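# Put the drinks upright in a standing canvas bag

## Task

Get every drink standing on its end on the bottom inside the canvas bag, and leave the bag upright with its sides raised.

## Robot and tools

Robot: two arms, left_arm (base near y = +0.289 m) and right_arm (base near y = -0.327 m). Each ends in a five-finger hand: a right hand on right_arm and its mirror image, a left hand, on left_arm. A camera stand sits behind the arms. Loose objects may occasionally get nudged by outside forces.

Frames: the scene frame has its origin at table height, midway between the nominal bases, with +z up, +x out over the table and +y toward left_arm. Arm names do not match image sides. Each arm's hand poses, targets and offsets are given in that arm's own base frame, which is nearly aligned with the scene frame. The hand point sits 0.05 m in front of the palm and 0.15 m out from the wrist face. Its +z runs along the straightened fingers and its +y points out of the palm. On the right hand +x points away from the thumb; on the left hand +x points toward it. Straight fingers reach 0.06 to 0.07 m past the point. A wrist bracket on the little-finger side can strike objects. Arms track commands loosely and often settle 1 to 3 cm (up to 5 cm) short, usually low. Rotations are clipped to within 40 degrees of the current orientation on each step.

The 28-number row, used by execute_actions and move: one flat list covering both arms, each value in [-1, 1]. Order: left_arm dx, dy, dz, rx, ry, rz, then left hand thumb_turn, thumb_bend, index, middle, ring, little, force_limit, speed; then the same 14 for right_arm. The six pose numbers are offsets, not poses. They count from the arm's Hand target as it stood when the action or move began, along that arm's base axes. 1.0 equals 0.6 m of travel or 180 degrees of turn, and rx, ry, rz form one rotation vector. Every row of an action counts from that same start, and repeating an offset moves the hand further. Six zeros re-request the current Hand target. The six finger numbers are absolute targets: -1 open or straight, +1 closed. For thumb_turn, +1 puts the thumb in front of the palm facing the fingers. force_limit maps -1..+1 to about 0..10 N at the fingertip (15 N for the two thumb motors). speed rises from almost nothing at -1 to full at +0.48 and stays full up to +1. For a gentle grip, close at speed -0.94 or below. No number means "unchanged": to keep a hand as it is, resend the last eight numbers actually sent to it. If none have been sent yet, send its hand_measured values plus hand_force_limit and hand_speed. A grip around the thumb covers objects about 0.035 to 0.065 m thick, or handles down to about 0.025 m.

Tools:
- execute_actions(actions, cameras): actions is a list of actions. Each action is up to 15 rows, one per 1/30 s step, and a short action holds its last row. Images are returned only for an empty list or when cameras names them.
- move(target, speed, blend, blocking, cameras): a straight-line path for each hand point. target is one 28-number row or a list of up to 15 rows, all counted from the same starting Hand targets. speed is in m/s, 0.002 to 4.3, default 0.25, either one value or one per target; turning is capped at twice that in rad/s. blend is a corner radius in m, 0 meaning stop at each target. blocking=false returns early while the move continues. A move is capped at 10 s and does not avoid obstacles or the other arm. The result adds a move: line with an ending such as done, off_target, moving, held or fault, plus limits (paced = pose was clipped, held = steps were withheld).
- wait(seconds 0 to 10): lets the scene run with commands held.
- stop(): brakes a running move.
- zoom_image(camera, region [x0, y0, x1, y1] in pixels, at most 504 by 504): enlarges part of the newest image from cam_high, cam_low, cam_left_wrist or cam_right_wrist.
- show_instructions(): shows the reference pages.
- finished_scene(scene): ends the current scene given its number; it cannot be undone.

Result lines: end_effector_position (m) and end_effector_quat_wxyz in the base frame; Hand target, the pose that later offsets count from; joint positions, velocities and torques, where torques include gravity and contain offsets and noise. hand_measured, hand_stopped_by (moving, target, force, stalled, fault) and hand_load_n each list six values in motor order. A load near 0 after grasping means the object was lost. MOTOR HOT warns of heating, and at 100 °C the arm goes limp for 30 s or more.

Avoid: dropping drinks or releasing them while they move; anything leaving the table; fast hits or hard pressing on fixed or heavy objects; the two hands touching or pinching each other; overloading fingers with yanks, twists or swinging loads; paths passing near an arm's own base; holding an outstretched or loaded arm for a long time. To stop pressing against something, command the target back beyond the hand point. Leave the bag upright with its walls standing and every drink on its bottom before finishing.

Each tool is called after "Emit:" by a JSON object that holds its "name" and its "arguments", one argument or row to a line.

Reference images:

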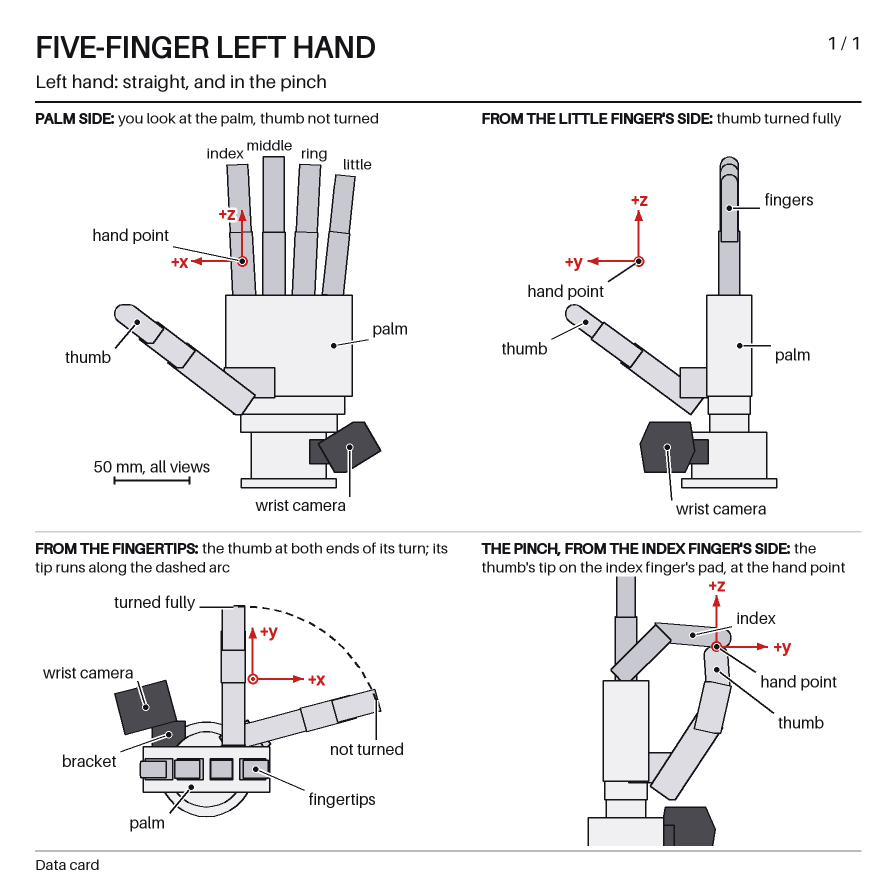

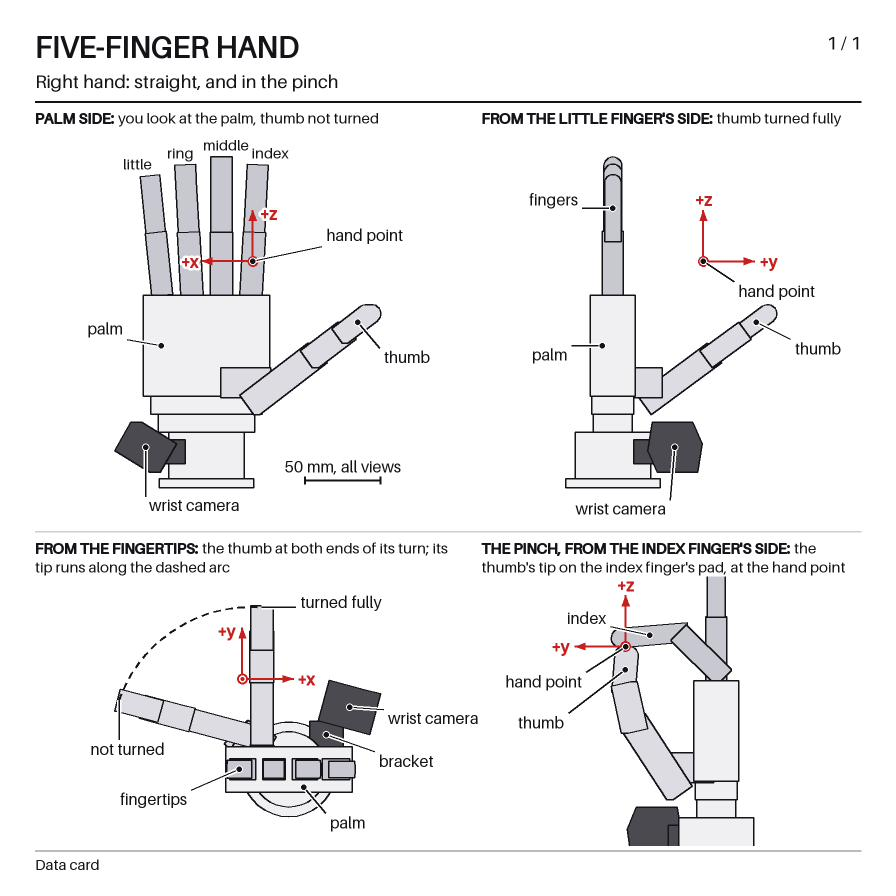

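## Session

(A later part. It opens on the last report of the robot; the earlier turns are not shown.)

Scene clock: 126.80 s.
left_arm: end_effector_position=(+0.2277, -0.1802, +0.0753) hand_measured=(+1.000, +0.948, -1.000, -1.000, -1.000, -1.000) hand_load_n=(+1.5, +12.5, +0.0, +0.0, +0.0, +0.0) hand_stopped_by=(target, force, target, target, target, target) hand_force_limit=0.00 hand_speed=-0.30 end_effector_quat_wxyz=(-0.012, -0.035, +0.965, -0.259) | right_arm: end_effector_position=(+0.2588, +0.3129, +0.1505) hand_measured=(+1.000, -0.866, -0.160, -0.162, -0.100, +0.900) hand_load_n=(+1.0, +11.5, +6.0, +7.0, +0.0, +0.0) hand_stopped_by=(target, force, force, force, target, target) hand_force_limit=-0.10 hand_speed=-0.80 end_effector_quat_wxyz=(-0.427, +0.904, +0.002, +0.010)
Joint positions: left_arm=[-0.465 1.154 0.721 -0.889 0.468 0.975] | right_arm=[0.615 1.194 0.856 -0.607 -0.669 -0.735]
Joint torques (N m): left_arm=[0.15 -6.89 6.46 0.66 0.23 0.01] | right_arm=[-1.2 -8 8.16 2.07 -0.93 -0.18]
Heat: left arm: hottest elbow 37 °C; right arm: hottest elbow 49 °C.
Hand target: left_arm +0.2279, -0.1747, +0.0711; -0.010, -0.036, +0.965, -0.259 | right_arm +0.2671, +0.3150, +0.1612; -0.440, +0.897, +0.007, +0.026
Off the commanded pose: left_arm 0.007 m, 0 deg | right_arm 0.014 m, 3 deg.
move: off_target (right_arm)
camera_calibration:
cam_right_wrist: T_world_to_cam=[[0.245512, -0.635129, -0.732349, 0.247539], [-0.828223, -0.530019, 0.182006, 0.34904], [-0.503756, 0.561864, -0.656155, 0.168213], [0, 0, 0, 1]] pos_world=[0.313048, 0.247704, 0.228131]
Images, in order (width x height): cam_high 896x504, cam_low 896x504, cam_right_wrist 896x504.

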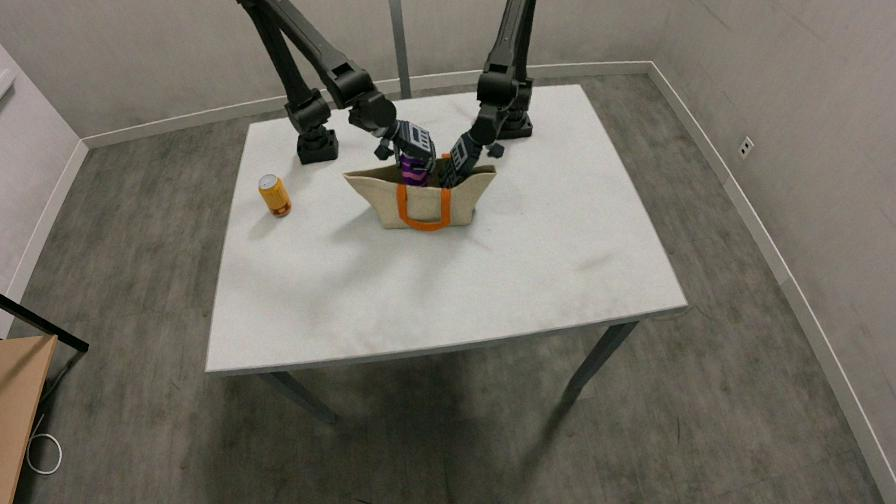

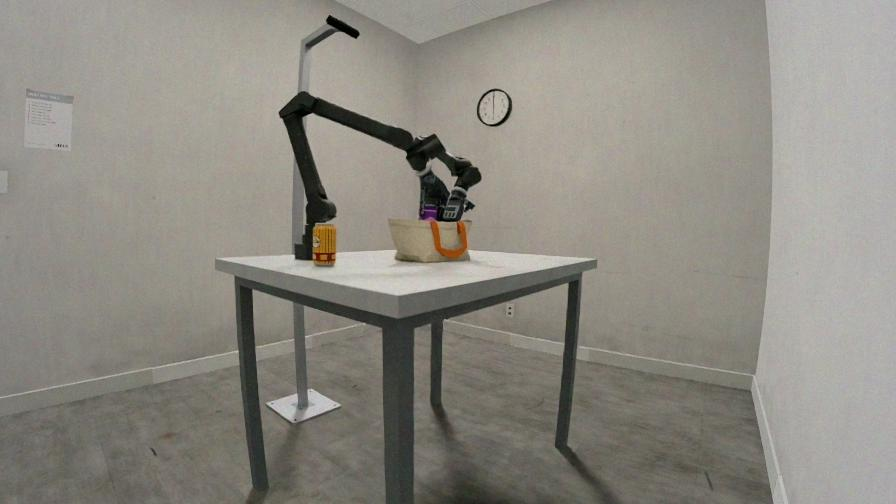

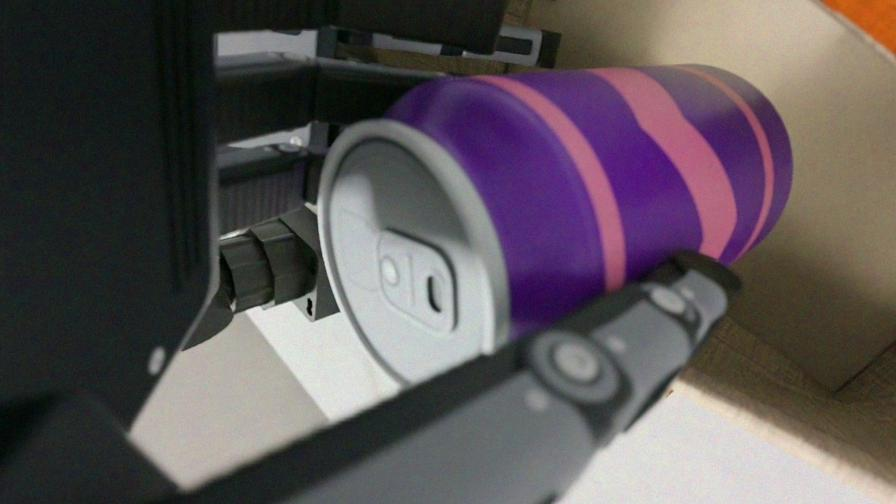

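Emit:
{"name": "move", "arguments": {
  "target": [
    [0,0,0,0,0,0,1,1,-1,-1,-1,-1,0,-0.3,-0.008,-0.025,-0.06,0,0,0,1,0.3,0.3,0.36,-0.1,0.9,-0.1,-0.8]
  ],
  "cameras": ["cam_high","cam_low","cam_right_wrist"],
  "speed": 0.08
}}

Emit:
{"name": "zoom_image", "arguments": {
  "camera": "cam_high",
  "region": [340, 100, 520, 240]
}}

Emit:
{"name": "zoom_image", "arguments": {
  "camera": "cam_low",
  "region": [360, 120, 500, 290]
}}

Scene clock: 128.53 s.
left_arm: end_effector_position=(+0.2278, -0.1801, +0.0753) hand_measured=(+1.000, +0.948, -1.000, -1.000, -1.000, -1.000) hand_load_n=(+1.0, +12.5, +0.0, +0.0, +0.0, +0.0) hand_stopped_by=(target, force, target, target, target, target) hand_force_limit=0.00 hand_speed=-0.30 end_effector_quat_wxyz=(-0.012, -0.035, +0.965, -0.259) | right_arm: end_effector_position=(+0.2541, +0.2976, +0.1176) hand_measured=(+1.000, -0.866, -0.160, -0.162, -0.100, +0.900) hand_load_n=(+0.5, +11.0, +6.0, +6.5, +0.0, +0.0) hand_stopped_by=(target, force, force, force, target, target) hand_force_limit=-0.10 hand_speed=-0.80 end_effector_quat_wxyz=(-0.429, +0.903, +0.001, +0.013)
Joint positions: left_arm=[-0.465 1.154 0.721 -0.889 0.468 0.975] | right_arm=[0.585 1.194 0.763 -0.525 -0.686 -0.763]
Joint torques (N m): left_arm=[0.15 -7 6.46 0.66 0.22 0.01] | right_arm=[-1.08 -6.95 7.79 2.02 -0.99 -0.2]
Heat: left arm: hottest elbow 37 °C; right arm: hottest elbow 49 °C.
Hand target: left_arm +0.2280, -0.1747, +0.0711; -0.010, -0.037, +0.965, -0.259 | right_arm +0.2623, +0.2999, +0.1252; -0.440, +0.897, +0.007, +0.025
Off the commanded pose: left_arm 0.007 m, 0 deg | right_arm 0.011 m, 2 deg.
move: off_target (right_arm)
camera_calibration:
cam_right_wrist: T_world_to_cam=[[0.247507, -0.632427, -0.734014, 0.213768], [-0.830406, -0.528771, 0.17558, 0.343977], [-0.499166, 0.566072, -0.656045, 0.150473], [0, 0, 0, 1]] pos_world=[0.307842, 0.231899, 0.19523]
Images, in order (width x height): cam_high 896x504, cam_low 896x504, cam_right_wrist 896x504.

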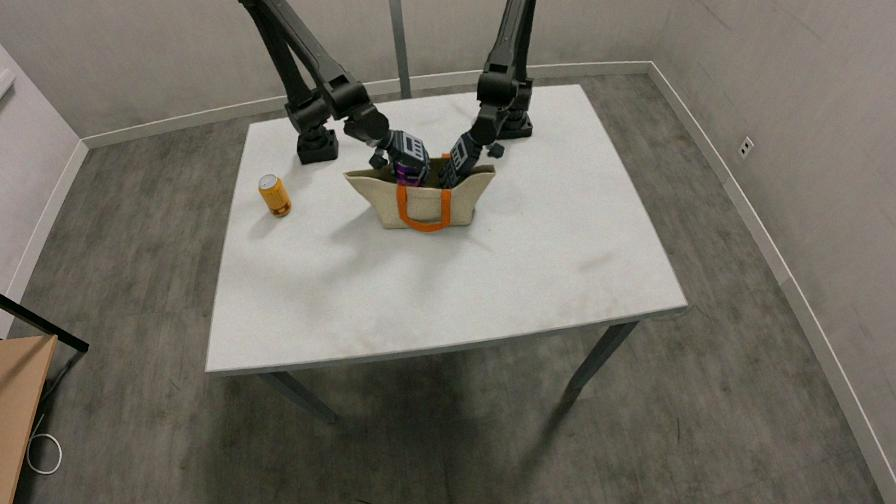

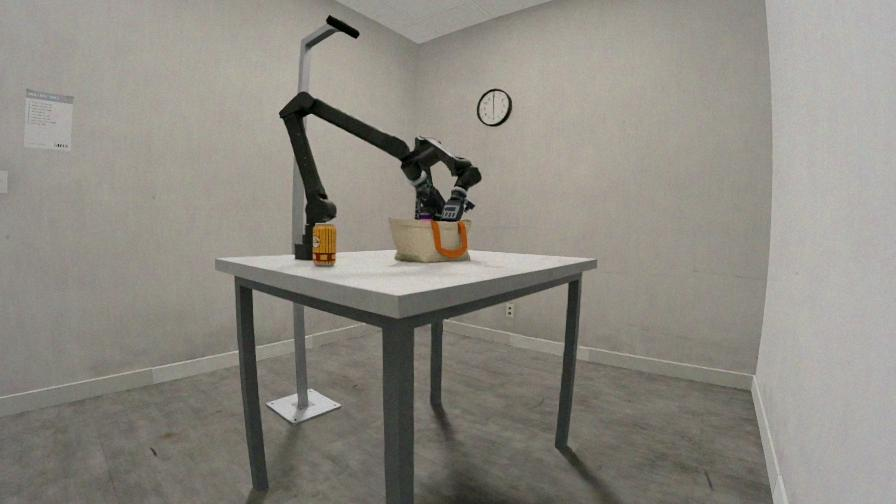

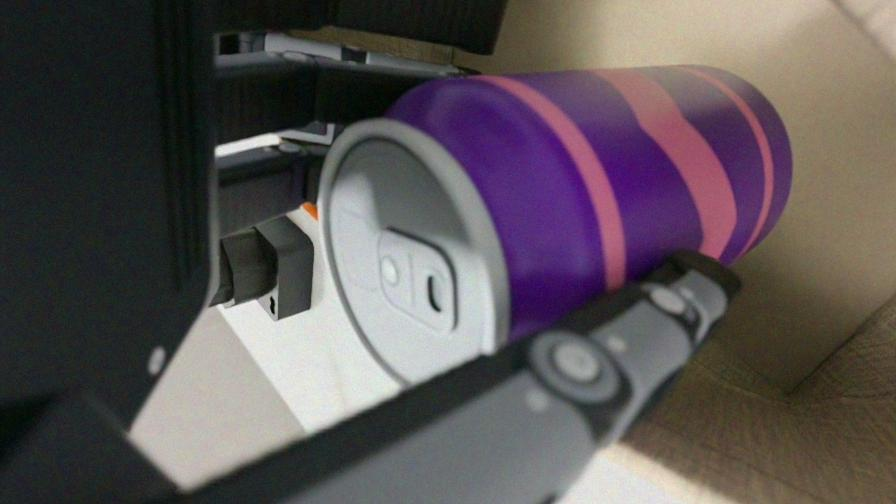

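Scaled by 2.800 from the camera's 896x504 image, which has a finer 1280x720 frame.

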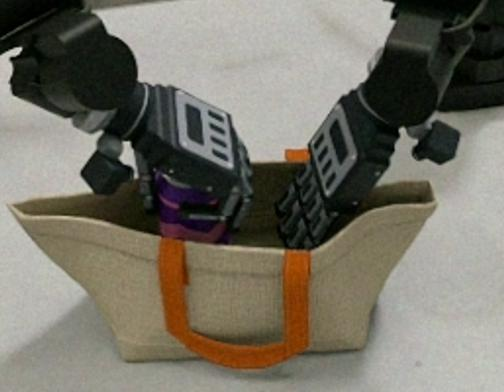

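Scaled by 2.965 from the camera's 896x504 image, which has a finer 1280x720 frame.

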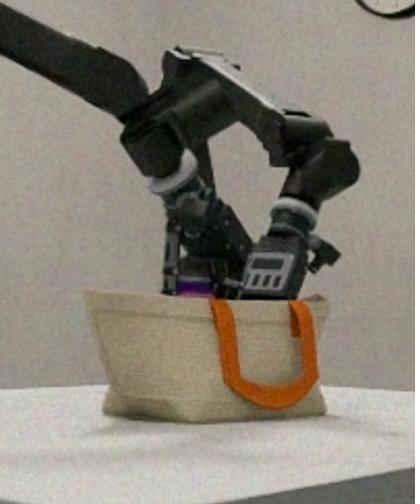

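Emit:
{"name": "move", "arguments": {
  "target": [
    [0,0,0,0,0,0,1,1,-1,-1,-1,-1,0,-0.3,0.0,-0.015,-0.042,0,0,0,1,0.3,0.3,0.36,-0.1,0.9,-0.1,-0.8]
  ],
  "cameras": ["cam_high","cam_low","cam_right_wrist"],
  "speed": 0.06
}}

Emit:
{"name": "zoom_image", "arguments": {
  "camera": "cam_high",
  "region": [340, 100, 520, 240]
}}

Emit:
{"name": "zoom_image", "arguments": {
  "camera": "cam_low",
  "region": [360, 120, 500, 290]
}}

Scene clock: 129.97 s.
left_arm: end_effector_position=(+0.2280, -0.1799, +0.0753) hand_measured=(+1.000, +0.948, -1.000, -1.000, -1.000, -1.000) hand_load_n=(+1.5, +13.0, +0.0, +0.0, +0.0, +0.0) hand_stopped_by=(target, force, target, target, target, target) hand_force_limit=0.00 hand_speed=-0.30 end_effector_quat_wxyz=(-0.012, -0.034, +0.965, -0.259) | right_arm: end_effector_position=(+0.2543, +0.2890, +0.0941) hand_measured=(+1.000, -0.866, -0.160, -0.162, -0.100, +0.900) hand_load_n=(+0.5, +11.0, +6.0, +6.0, +0.5, +0.0) hand_stopped_by=(target, force, force, force, target, target) hand_force_limit=-0.10 hand_speed=-0.80 end_effector_quat_wxyz=(-0.430, +0.903, +0.002, +0.014)
Joint positions: left_arm=[-0.464 1.154 0.721 -0.889 0.468 0.976] | right_arm=[0.563 1.215 0.712 -0.463 -0.7 -0.786]
Joint torques (N m): left_arm=[0.09 -6.95 6.48 0.68 0.22 -0.01] | right_arm=[-1.08 -6.77 7.43 2 -0.99 -0.19]
Heat: left arm: hottest elbow 37 °C; right arm: hottest elbow 49 °C.
Hand target: left_arm +0.2280, -0.1747, +0.0711; -0.010, -0.036, +0.965, -0.258 | right_arm +0.2622, +0.2910, +0.1001; -0.440, +0.897, +0.007, +0.026
Off the commanded pose: left_arm 0.007 m, 0 deg | right_arm 0.010 m, 2 deg.
move: done
camera_calibration:
cam_right_wrist: T_world_to_cam=[[0.249503, -0.630065, -0.735368, 0.189969], [-0.830659, -0.529578, 0.171909, 0.344353], [-0.497748, 0.567948, -0.655501, 0.139023], [0, 0, 0, 1]] pos_world=[0.307841, 0.223097, 0.171629]
Images, in order (width x height): cam_high 896x504, cam_low 896x504, cam_right_wrist 896x504.

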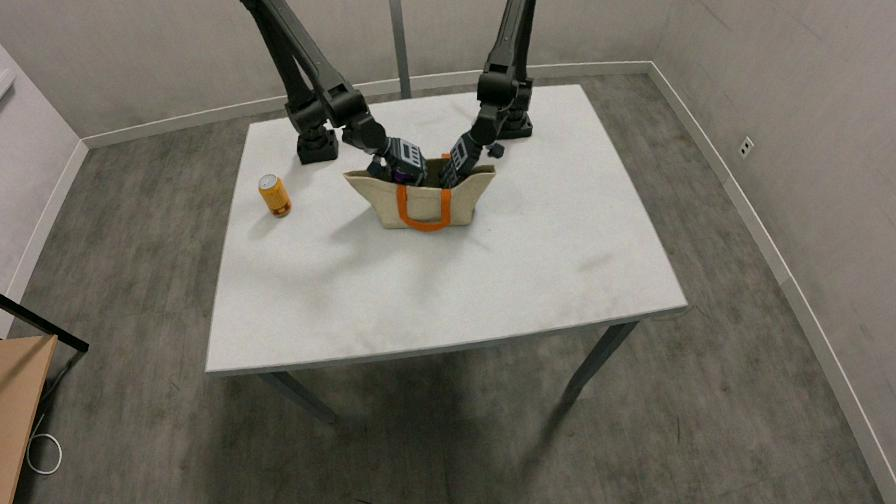

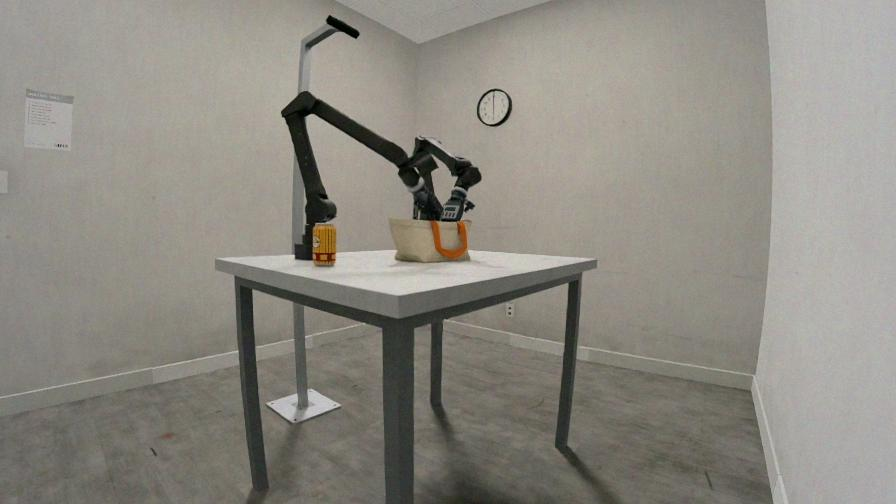

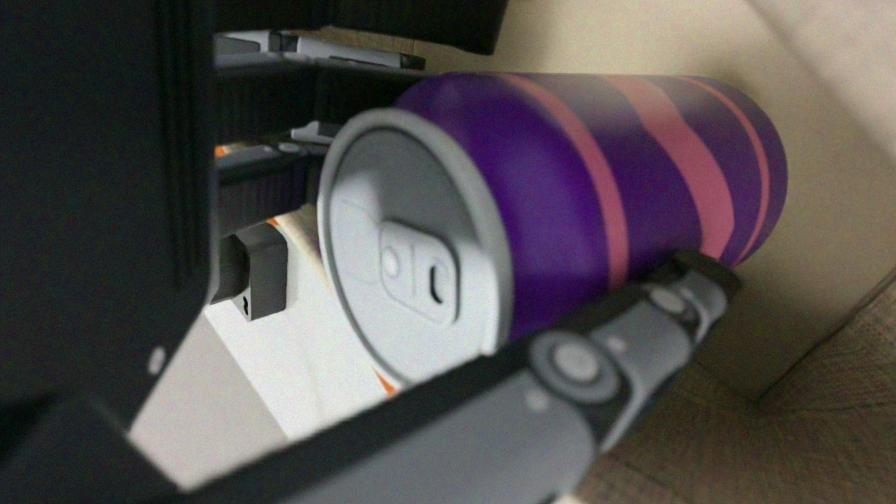

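Scaled by 2.800 from the camera's 896x504 image, which has a finer 1280x720 frame.

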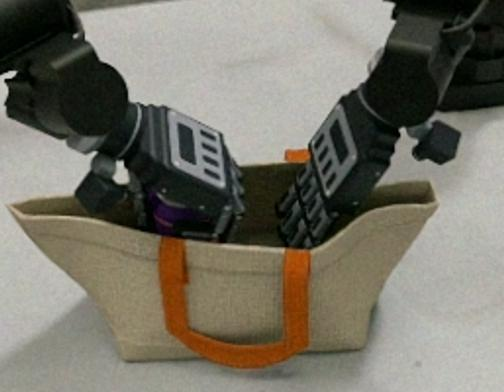

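Scaled by 2.965 from the camera's 896x504 image, which has a finer 1280x720 frame.

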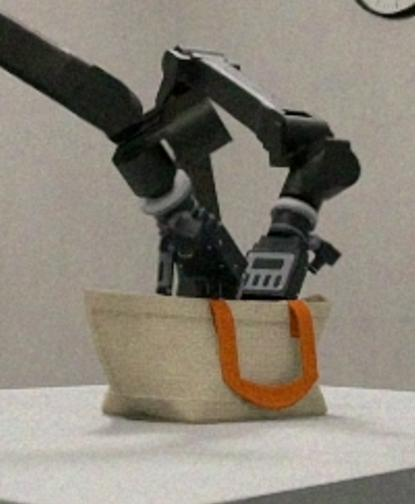

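Emit:
{"name": "zoom_image", "arguments": {
  "camera": "cam_right_wrist",
  "region": [480, 0, 896, 504]
}}

Scaled by 1.000.

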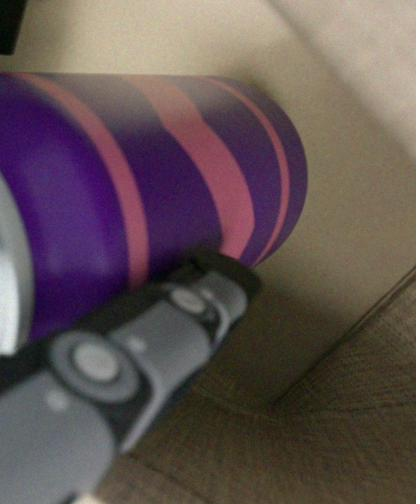

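Emit:
{"name": "move", "arguments": {
  "target": [
    [0,0,0,0,0,0,1,1,-1,-1,-1,-1,0,-0.3,0.0,0,-0.02,0,0,0,1,0.3,0.3,0.36,-0.1,0.9,-0.1,-0.8]
  ],
  "cameras": ["cam_high","cam_right_wrist"],
  "speed": 0.04
}}

Scene clock: 131.50 s.
left_arm: end_effector_position=(+0.2281, -0.1798, +0.0753) hand_measured=(+1.000, +0.948, -1.000, -1.000, -1.000, -1.000) hand_load_n=(+1.0, +12.5, +0.0, +0.0, +0.0, +0.0) hand_stopped_by=(target, force, target, target, target, target) hand_force_limit=0.00 hand_speed=-0.30 end_effector_quat_wxyz=(-0.012, -0.034, +0.965, -0.259) | right_arm: end_effector_position=(+0.2562, +0.2898, +0.0851) hand_measured=(+1.000, -0.866, -0.160, -0.162, -0.100, +0.900) hand_load_n=(+0.0, +10.5, +6.5, +5.0, +0.0, +0.0) hand_stopped_by=(target, force, force, force, target, target) hand_force_limit=-0.10 hand_speed=-0.80 end_effector_quat_wxyz=(-0.433, +0.901, +0.004, +0.018)
Joint positions: left_arm=[-0.463 1.154 0.721 -0.889 0.468 0.977] | right_arm=[0.562 1.231 0.695 -0.421 -0.701 -0.787]
Joint torques (N m): left_arm=[-0.03 -6.95 6.48 0.66 0.22 -0.01] | right_arm=[-1.08 -6.59 7.08 1.94 -0.96 -0.18]
Heat: left arm: hottest elbow 37 °C; right arm: hottest elbow 49 °C.
Hand target: left_arm +0.2279, -0.1747, +0.0711; -0.010, -0.036, +0.965, -0.258 | right_arm +0.2623, +0.2910, +0.0881; -0.441, +0.897, +0.007, +0.026
Off the commanded pose: left_arm 0.007 m, 0 deg | right_arm 0.007 m, 1 deg.
move: done
camera_calibration:
cam_right_wrist: T_world_to_cam=[[0.255629, -0.626076, -0.73667, 0.180778], [-0.832077, -0.530451, 0.162081, 0.349399], [-0.492242, 0.571533, -0.656542, 0.131274], [0, 0, 0, 1]] pos_world=[0.309134, 0.223492, 0.16273]
Images, in order (width x height): cam_high 896x504, cam_right_wrist 896x504.

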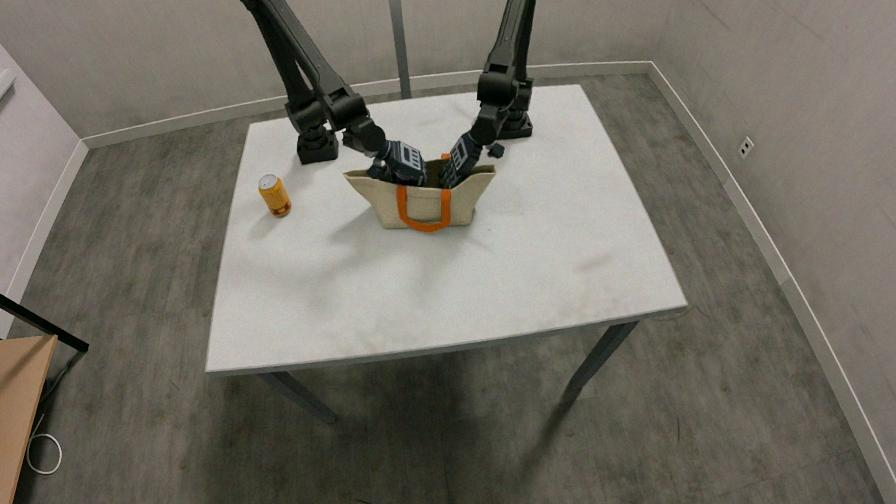

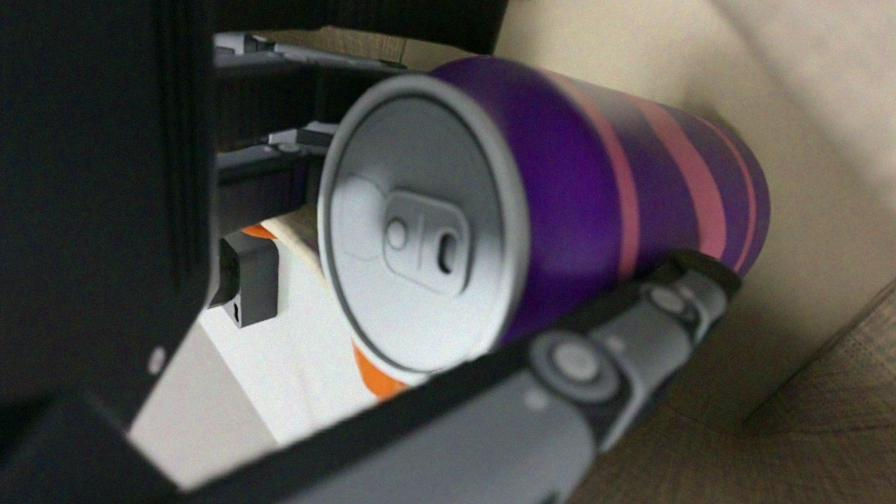

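Emit:
{"name": "zoom_image", "arguments": {
  "camera": "cam_right_wrist",
  "region": [300, 30, 800, 404]
}}

Emit:
{"name": "zoom_image", "arguments": {
  "camera": "cam_high",
  "region": [370, 130, 470, 210]
}}

Scaled by 1.008 from the camera's 896x504 image, which has a finer 1280x720 frame.

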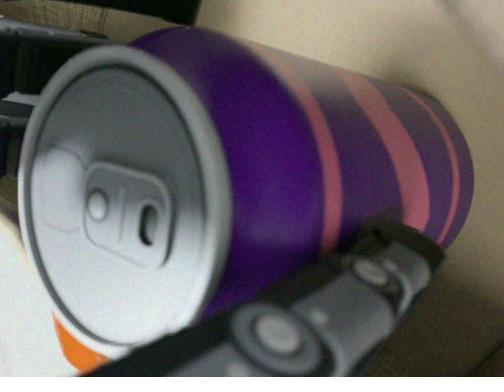

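Scaled by 5.040 from the camera's 896x504 image, which has a finer 1280x720 frame.

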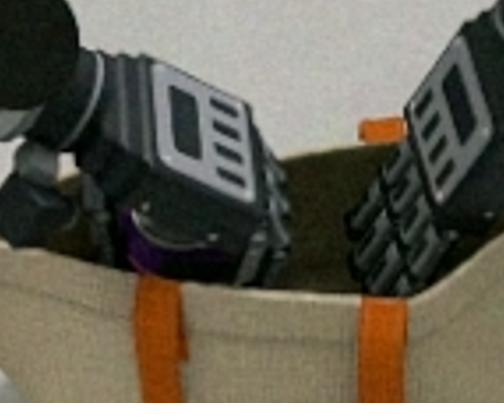

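Emit:
{"name": "move", "arguments": {
  "target": [
    [0,0,0,0,0,0,1,1,-1,-1,-1,-1,0,-0.3,0.02,0,0,0,0,0,1,0.3,0.3,0.36,-0.1,0.9,-0.1,-0.8],
    [0,0,0,0,0,0,1,1,-1,-1,-1,-1,0,-0.3,0.02,0,-0.01,0,0,0,1,0.3,0.3,0.36,-0.1,0.9,-0.1,-0.8]
  ],
  "cameras": ["cam_high","cam_right_wrist"],
  "speed": 0.04
}}

Scene clock: 135.77 s.
left_arm: end_effector_position=(+0.2281, -0.1798, +0.0753) hand_measured=(+1.000, +0.948, -1.000, -1.000, -1.000, -1.000) hand_load_n=(+1.0, +13.0, +0.0, +0.0, +0.0, +0.0) hand_stopped_by=(target, force, target, target, target, target) hand_force_limit=0.00 hand_speed=-0.30 end_effector_quat_wxyz=(-0.012, -0.034, +0.965, -0.259) | right_arm: end_effector_position=(+0.2605, +0.2888, +0.0820) hand_measured=(+1.000, -0.866, -0.160, -0.162, -0.100, +0.900) hand_load_n=(+1.0, +10.5, +6.0, +4.0, +0.0, +0.0) hand_stopped_by=(target, force, force, force, target, target) hand_force_limit=-0.10 hand_speed=-0.80 end_effector_quat_wxyz=(-0.439, +0.899, +0.003, +0.015)
Joint positions: left_arm=[-0.463 1.154 0.721 -0.889 0.468 0.977] | right_arm=[0.545 1.248 0.695 -0.408 -0.723 -0.796]
Joint torques (N m): left_arm=[-0.03 -6.89 6.48 0.66 0.22 -0.01] | right_arm=[-1.2 -5.13 8.21 1.85 -0.46 -0.29]
Heat: left arm: hottest elbow 37 °C; right arm: hottest elbow 50 °C.
Hand target: left_arm +0.2279, -0.1747, +0.0711; -0.010, -0.036, +0.965, -0.258 | right_arm +0.2743, +0.2910, +0.0820; -0.440, +0.897, +0.007, +0.026
Off the commanded pose: left_arm 0.007 m, 0 deg | right_arm 0.014 m, 1 deg.
move: off_target (right_arm)
camera_calibration:
cam_right_wrist: T_world_to_cam=[[0.251917, -0.615829, -0.746521, 0.17551], [-0.830458, -0.533621, 0.15996, 0.353507], [-0.496867, 0.579658, -0.645848, 0.129975], [0, 0, 0, 1]] pos_world=[0.313939, 0.221382, 0.158419]
Images, in order (width x height): cam_high 896x504, cam_right_wrist 896x504.

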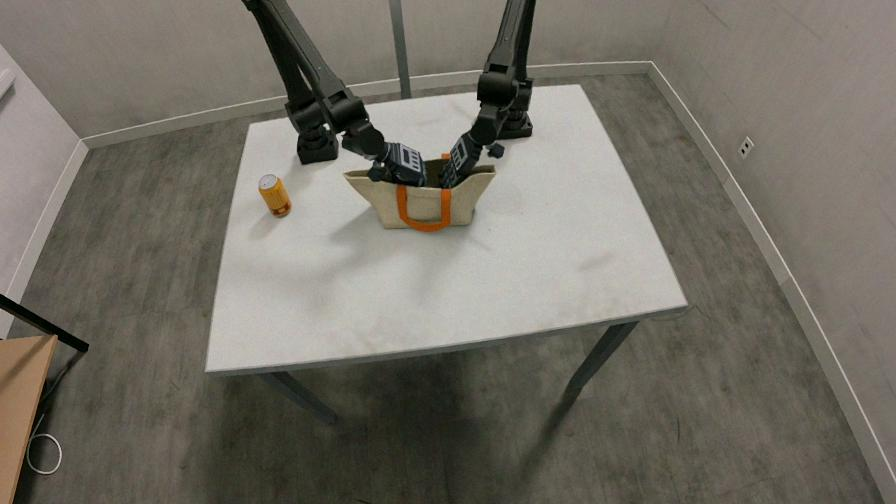

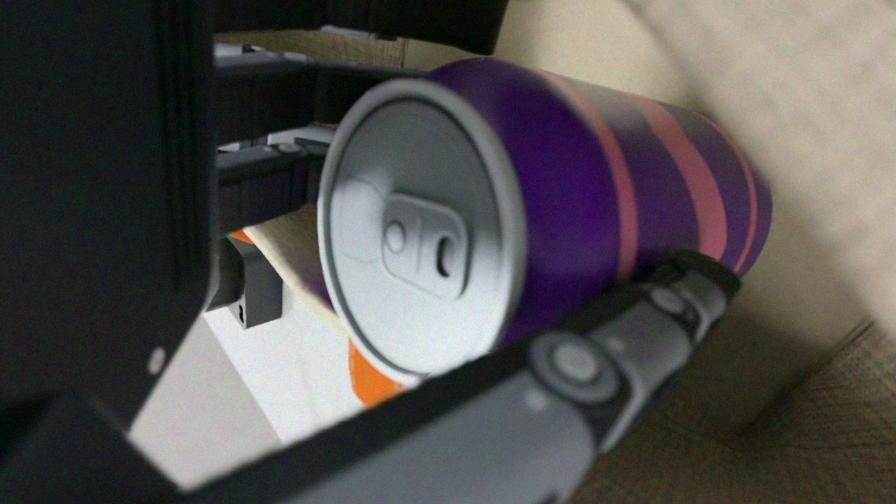

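Emit:
{"name": "move", "arguments": {
  "target": [
    [0,0,0,0,0,0,1,1,-1,-1,-1,-1,0,-0.3,0,0,0,0,0,0,1,-0.95,-0.4,-0.4,-0.3,0.9,-0.1,-0.85]
  ],
  "cameras": ["cam_high","cam_right_wrist"],
  "speed": 0.04
}}

Scene clock: 136.90 s.
left_arm: end_effector_position=(+0.2280, -0.1799, +0.0753) hand_measured=(+1.000, +0.948, -1.000, -1.000, -1.000, -1.000) hand_load_n=(+1.0, +12.5, +0.0, +0.0, +0.0, +0.0) hand_stopped_by=(target, force, target, target, target, target) hand_force_limit=0.00 hand_speed=-0.30 end_effector_quat_wxyz=(-0.012, -0.034, +0.965, -0.260) | right_arm: end_effector_position=(+0.2605, +0.2884, +0.0779) hand_measured=(+1.000, -0.950, -0.400, -0.400, -0.300, +0.900) hand_load_n=(+0.0, +0.0, +0.0, +0.0, +0.0, +0.0) hand_stopped_by=(target, target, target, target, target, target) hand_force_limit=-0.10 hand_speed=-0.85 end_effector_quat_wxyz=(-0.436, +0.900, +0.002, +0.011)
Joint positions: left_arm=[-0.463 1.154 0.721 -0.889 0.468 0.977] | right_arm=[0.544 1.26 0.695 -0.407 -0.723 -0.798]
Joint torques (N m): left_arm=[-0.03 -6.95 6.48 0.68 0.21 -0.01] | right_arm=[-1.14 -5.89 8.18 1.74 -0.45 -0.28]
Heat: left arm: hottest elbow 37 °C; right arm: hottest elbow 50 °C.
Hand target: left_arm +0.2279, -0.1747, +0.0711; -0.010, -0.036, +0.965, -0.258 | right_arm +0.2744, +0.2910, +0.0821; -0.440, +0.897, +0.007, +0.026
Off the commanded pose: left_arm 0.007 m, 0 deg | right_arm 0.015 m, 2 deg.
move: off_target (right_arm)
camera_calibration:
cam_right_wrist: T_world_to_cam=[[0.247031, -0.619727, -0.744926, 0.174577], [-0.828687, -0.533563, 0.169079, 0.352799], [-0.502248, 0.575543, -0.645366, 0.13004], [0, 0, 0, 1]] pos_world=[0.314546, 0.221587, 0.154319]
Images, in order (width x height): cam_high 896x504, cam_right_wrist 896x504.

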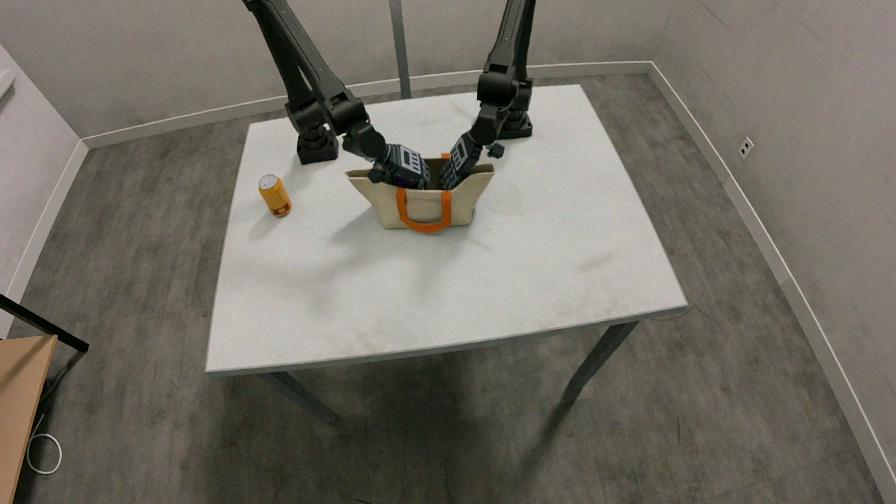

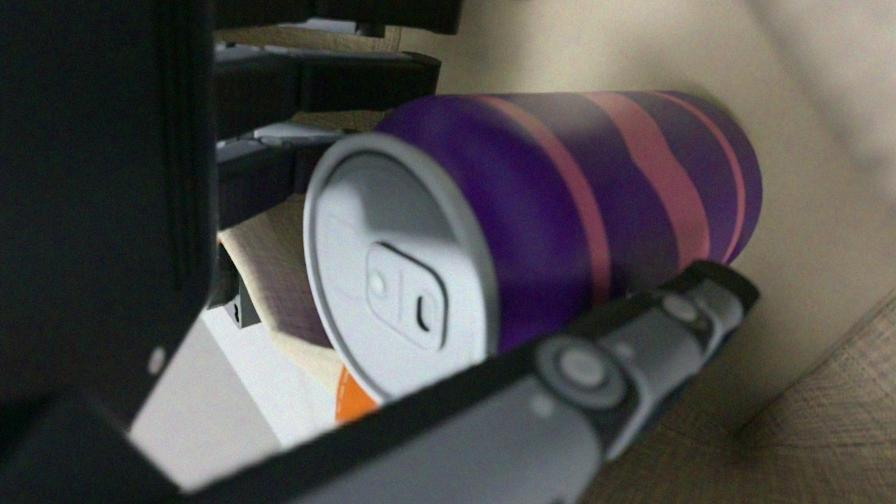

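Emit:
{"name": "move", "arguments": {
  "target": [
    [0,0,0,0,0,0,1,1,-1,-1,-1,-1,0,-0.3,-0.01,0,0.02,0,0,0,1,-1,-0.5,-0.5,-0.4,0.9,-0.1,-0.85],
    [0,0,0,0,0,0,1,1,-1,-1,-1,-1,0,-0.3,-0.01,0,0.1,0,0,0,1,-1,-0.5,-0.5,-0.4,0.9,-0.1,-0.85]
  ],
  "cameras": ["cam_high","cam_right_wrist"],
  "speed": 0.06
}}

Scene clock: 139.63 s.
left_arm: end_effector_position=(+0.2280, -0.1799, +0.0753) hand_measured=(+1.000, +0.948, -1.000, -1.000, -1.000, -1.000) hand_load_n=(+1.0, +13.0, +0.0, +0.0, +0.0, +0.0) hand_stopped_by=(target, force, target, target, target, target) hand_force_limit=0.00 hand_speed=-0.30 end_effector_quat_wxyz=(-0.012, -0.034, +0.965, -0.260) | right_arm: end_effector_position=(+0.2514, +0.2824, +0.1183) hand_measured=(+1.000, -1.000, -0.500, -0.500, -0.400, +0.900) hand_load_n=(+0.0, +0.0, +0.0, +0.0, +0.0, +0.0) hand_stopped_by=(target, target, target, target, target, target) hand_force_limit=-0.10 hand_speed=-0.85 end_effector_quat_wxyz=(-0.430, +0.903, -0.003, +0.004)
Joint positions: left_arm=[-0.463 1.154 0.721 -0.889 0.468 0.977] | right_arm=[0.544 1.176 0.754 -0.571 -0.72 -0.798]
Joint torques (N m): left_arm=[-0.03 -6.95 6.48 0.66 0.21 -0.01] | right_arm=[-0.38 -6.95 10.92 0.81 -0.37 -0.18]
Heat: left arm: hottest elbow 38 °C; right arm: hottest elbow 50 °C.
Hand target: left_arm +0.2279, -0.1747, +0.0711; -0.010, -0.036, +0.965, -0.258 | right_arm +0.2683, +0.2909, +0.1419; -0.440, +0.897, +0.007, +0.025
Off the commanded pose: left_arm 0.007 m, 0 deg | right_arm 0.030 m, 3 deg.
move: off_target (right_arm)
camera_calibration:
cam_right_wrist: T_world_to_cam=[[0.232869, -0.630286, -0.740616, 0.209085], [-0.82644, -0.529669, 0.19091, 0.331055], [-0.51261, 0.567618, -0.644237, 0.159677], [0, 0, 0, 1]] pos_world=[0.306759, 0.216497, 0.194519]
Images, in order (width x height): cam_high 896x504, cam_right_wrist 896x504.

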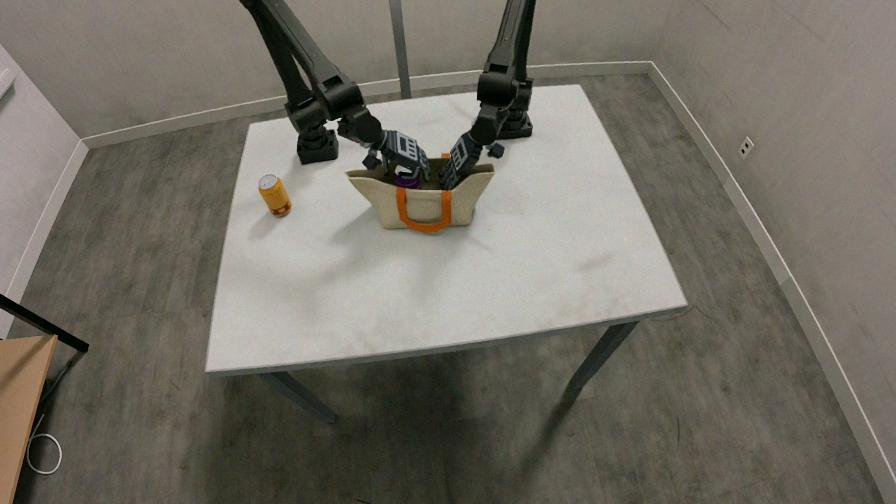

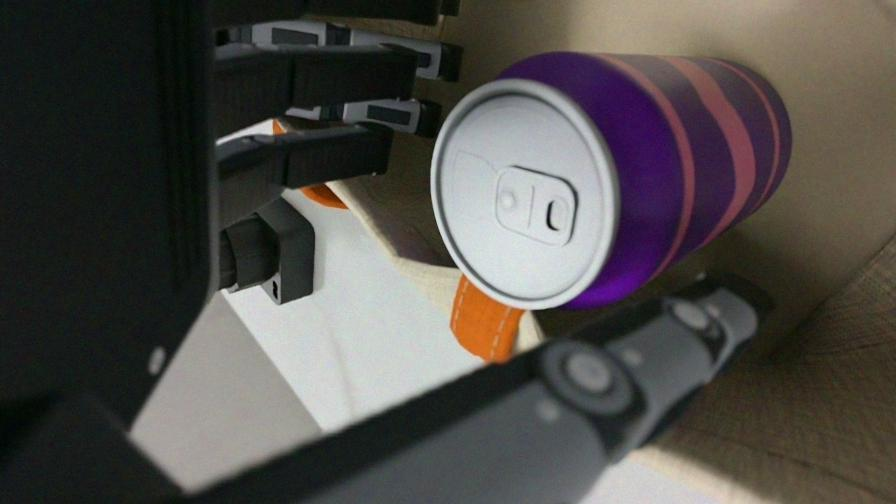

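Emit:
{"name": "move", "arguments": {
  "target": [
    [0,0,0,0,0,0,1,1,-1,-1,-1,-1,0,-0.3,0,0,0.1,0,0,0,1,-1,-0.5,-0.5,-0.4,0.9,-0.1,-0.85],
    [0,0,0,0,0,0,1,1,-1,-1,-1,-1,0,-0.3,0,-0.05,0.24,0,0,0,1,-1,-0.5,-0.5,-0.4,0.9,-0.1,-0.85]
  ],
  "cameras": ["cam_high","cam_low","cam_right_wrist"],
  "speed": 0.15,
  "blend": [0.02, 0]
}}

Emit:
{"name": "zoom_image", "arguments": {
  "camera": "cam_high",
  "region": [340, 100, 520, 240]
}}

Scene clock: 142.03 s.
left_arm: end_effector_position=(+0.2280, -0.1799, +0.0753) hand_measured=(+1.000, +0.948, -1.000, -1.000, -1.000, -1.000) hand_load_n=(+1.0, +13.0, +0.0, +0.0, +0.0, +0.0) hand_stopped_by=(target, force, target, target, target, target) hand_force_limit=0.00 hand_speed=-0.30 end_effector_quat_wxyz=(-0.012, -0.034, +0.965, -0.260) | right_arm: end_effector_position=(+0.2547, +0.2585, +0.2618) hand_measured=(+1.000, -1.000, -0.500, -0.500, -0.400, +0.900) hand_load_n=(+0.0, +0.0, +0.0, +0.0, +0.0, +0.0) hand_stopped_by=(target, target, target, target, target, target) hand_force_limit=-0.10 hand_speed=-0.85 end_effector_quat_wxyz=(-0.430, +0.903, -0.004, +0.003)
Joint positions: left_arm=[-0.463 1.154 0.721 -0.889 0.468 0.977] | right_arm=[0.474 1.072 1.071 -1.048 -0.757 -0.876]
Joint torques (N m): left_arm=[0.03 -6.95 6.49 0.66 0.21 -0.01] | right_arm=[-1.08 -5.71 12 0.75 -0.73 -0.28]
Heat: left arm: hottest elbow 38 °C; right arm: hottest elbow 50 °C.
Hand target: left_arm +0.2279, -0.1747, +0.0711; -0.010, -0.036, +0.965, -0.258 | right_arm +0.2683, +0.2609, +0.2861; -0.441, +0.897, +0.007, +0.026
Off the commanded pose: left_arm 0.007 m, 0 deg | right_arm 0.028 m, 3 deg.
move: off_target (right_arm)
camera_calibration:
cam_right_wrist: T_world_to_cam=[[0.229473, -0.630517, -0.741479, 0.300718], [-0.826943, -0.528078, 0.19313, 0.292741], [-0.51333, 0.568842, -0.642581, 0.26686], [0, 0, 0, 1]] pos_world=[0.310061, 0.192396, 0.337918]
Images, in order (width x height): cam_high 896x504, cam_low 896x504, cam_right_wrist 896x504.

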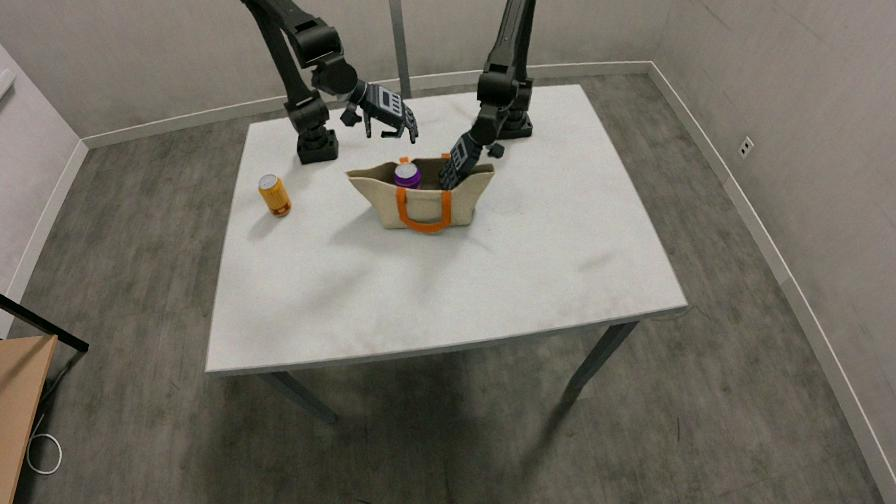

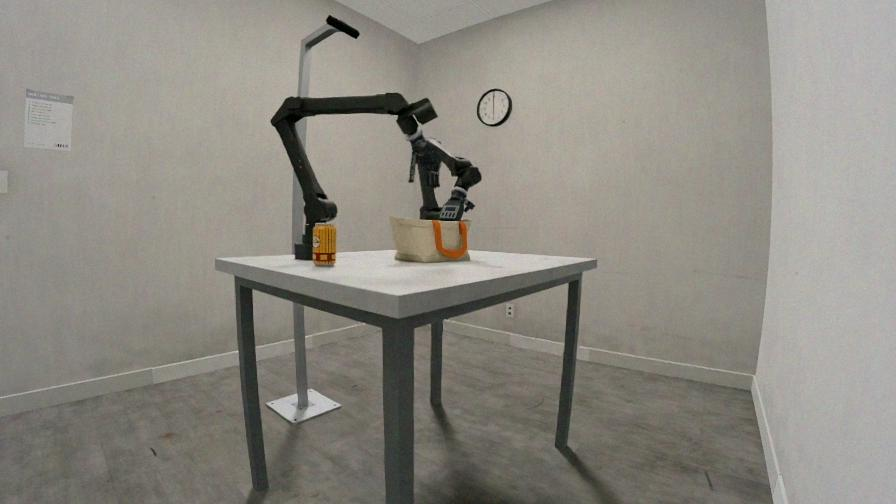

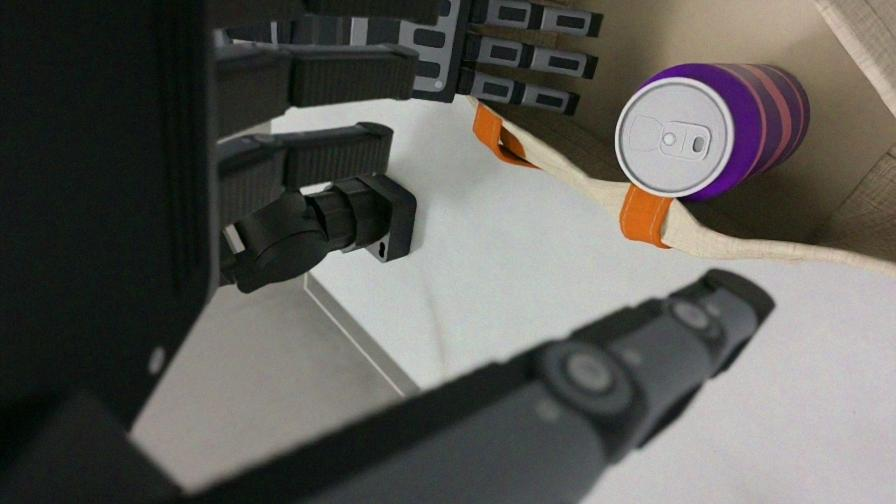

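Scaled by 2.800 from the camera's 896x504 image, which has a finer 1280x720 frame.

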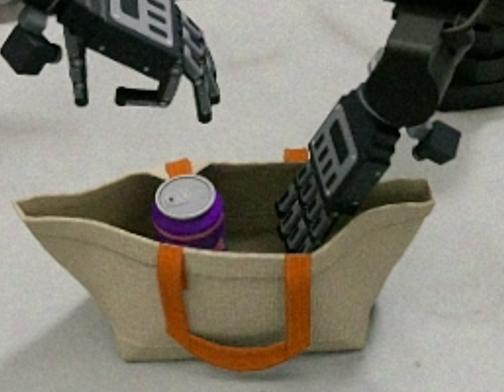

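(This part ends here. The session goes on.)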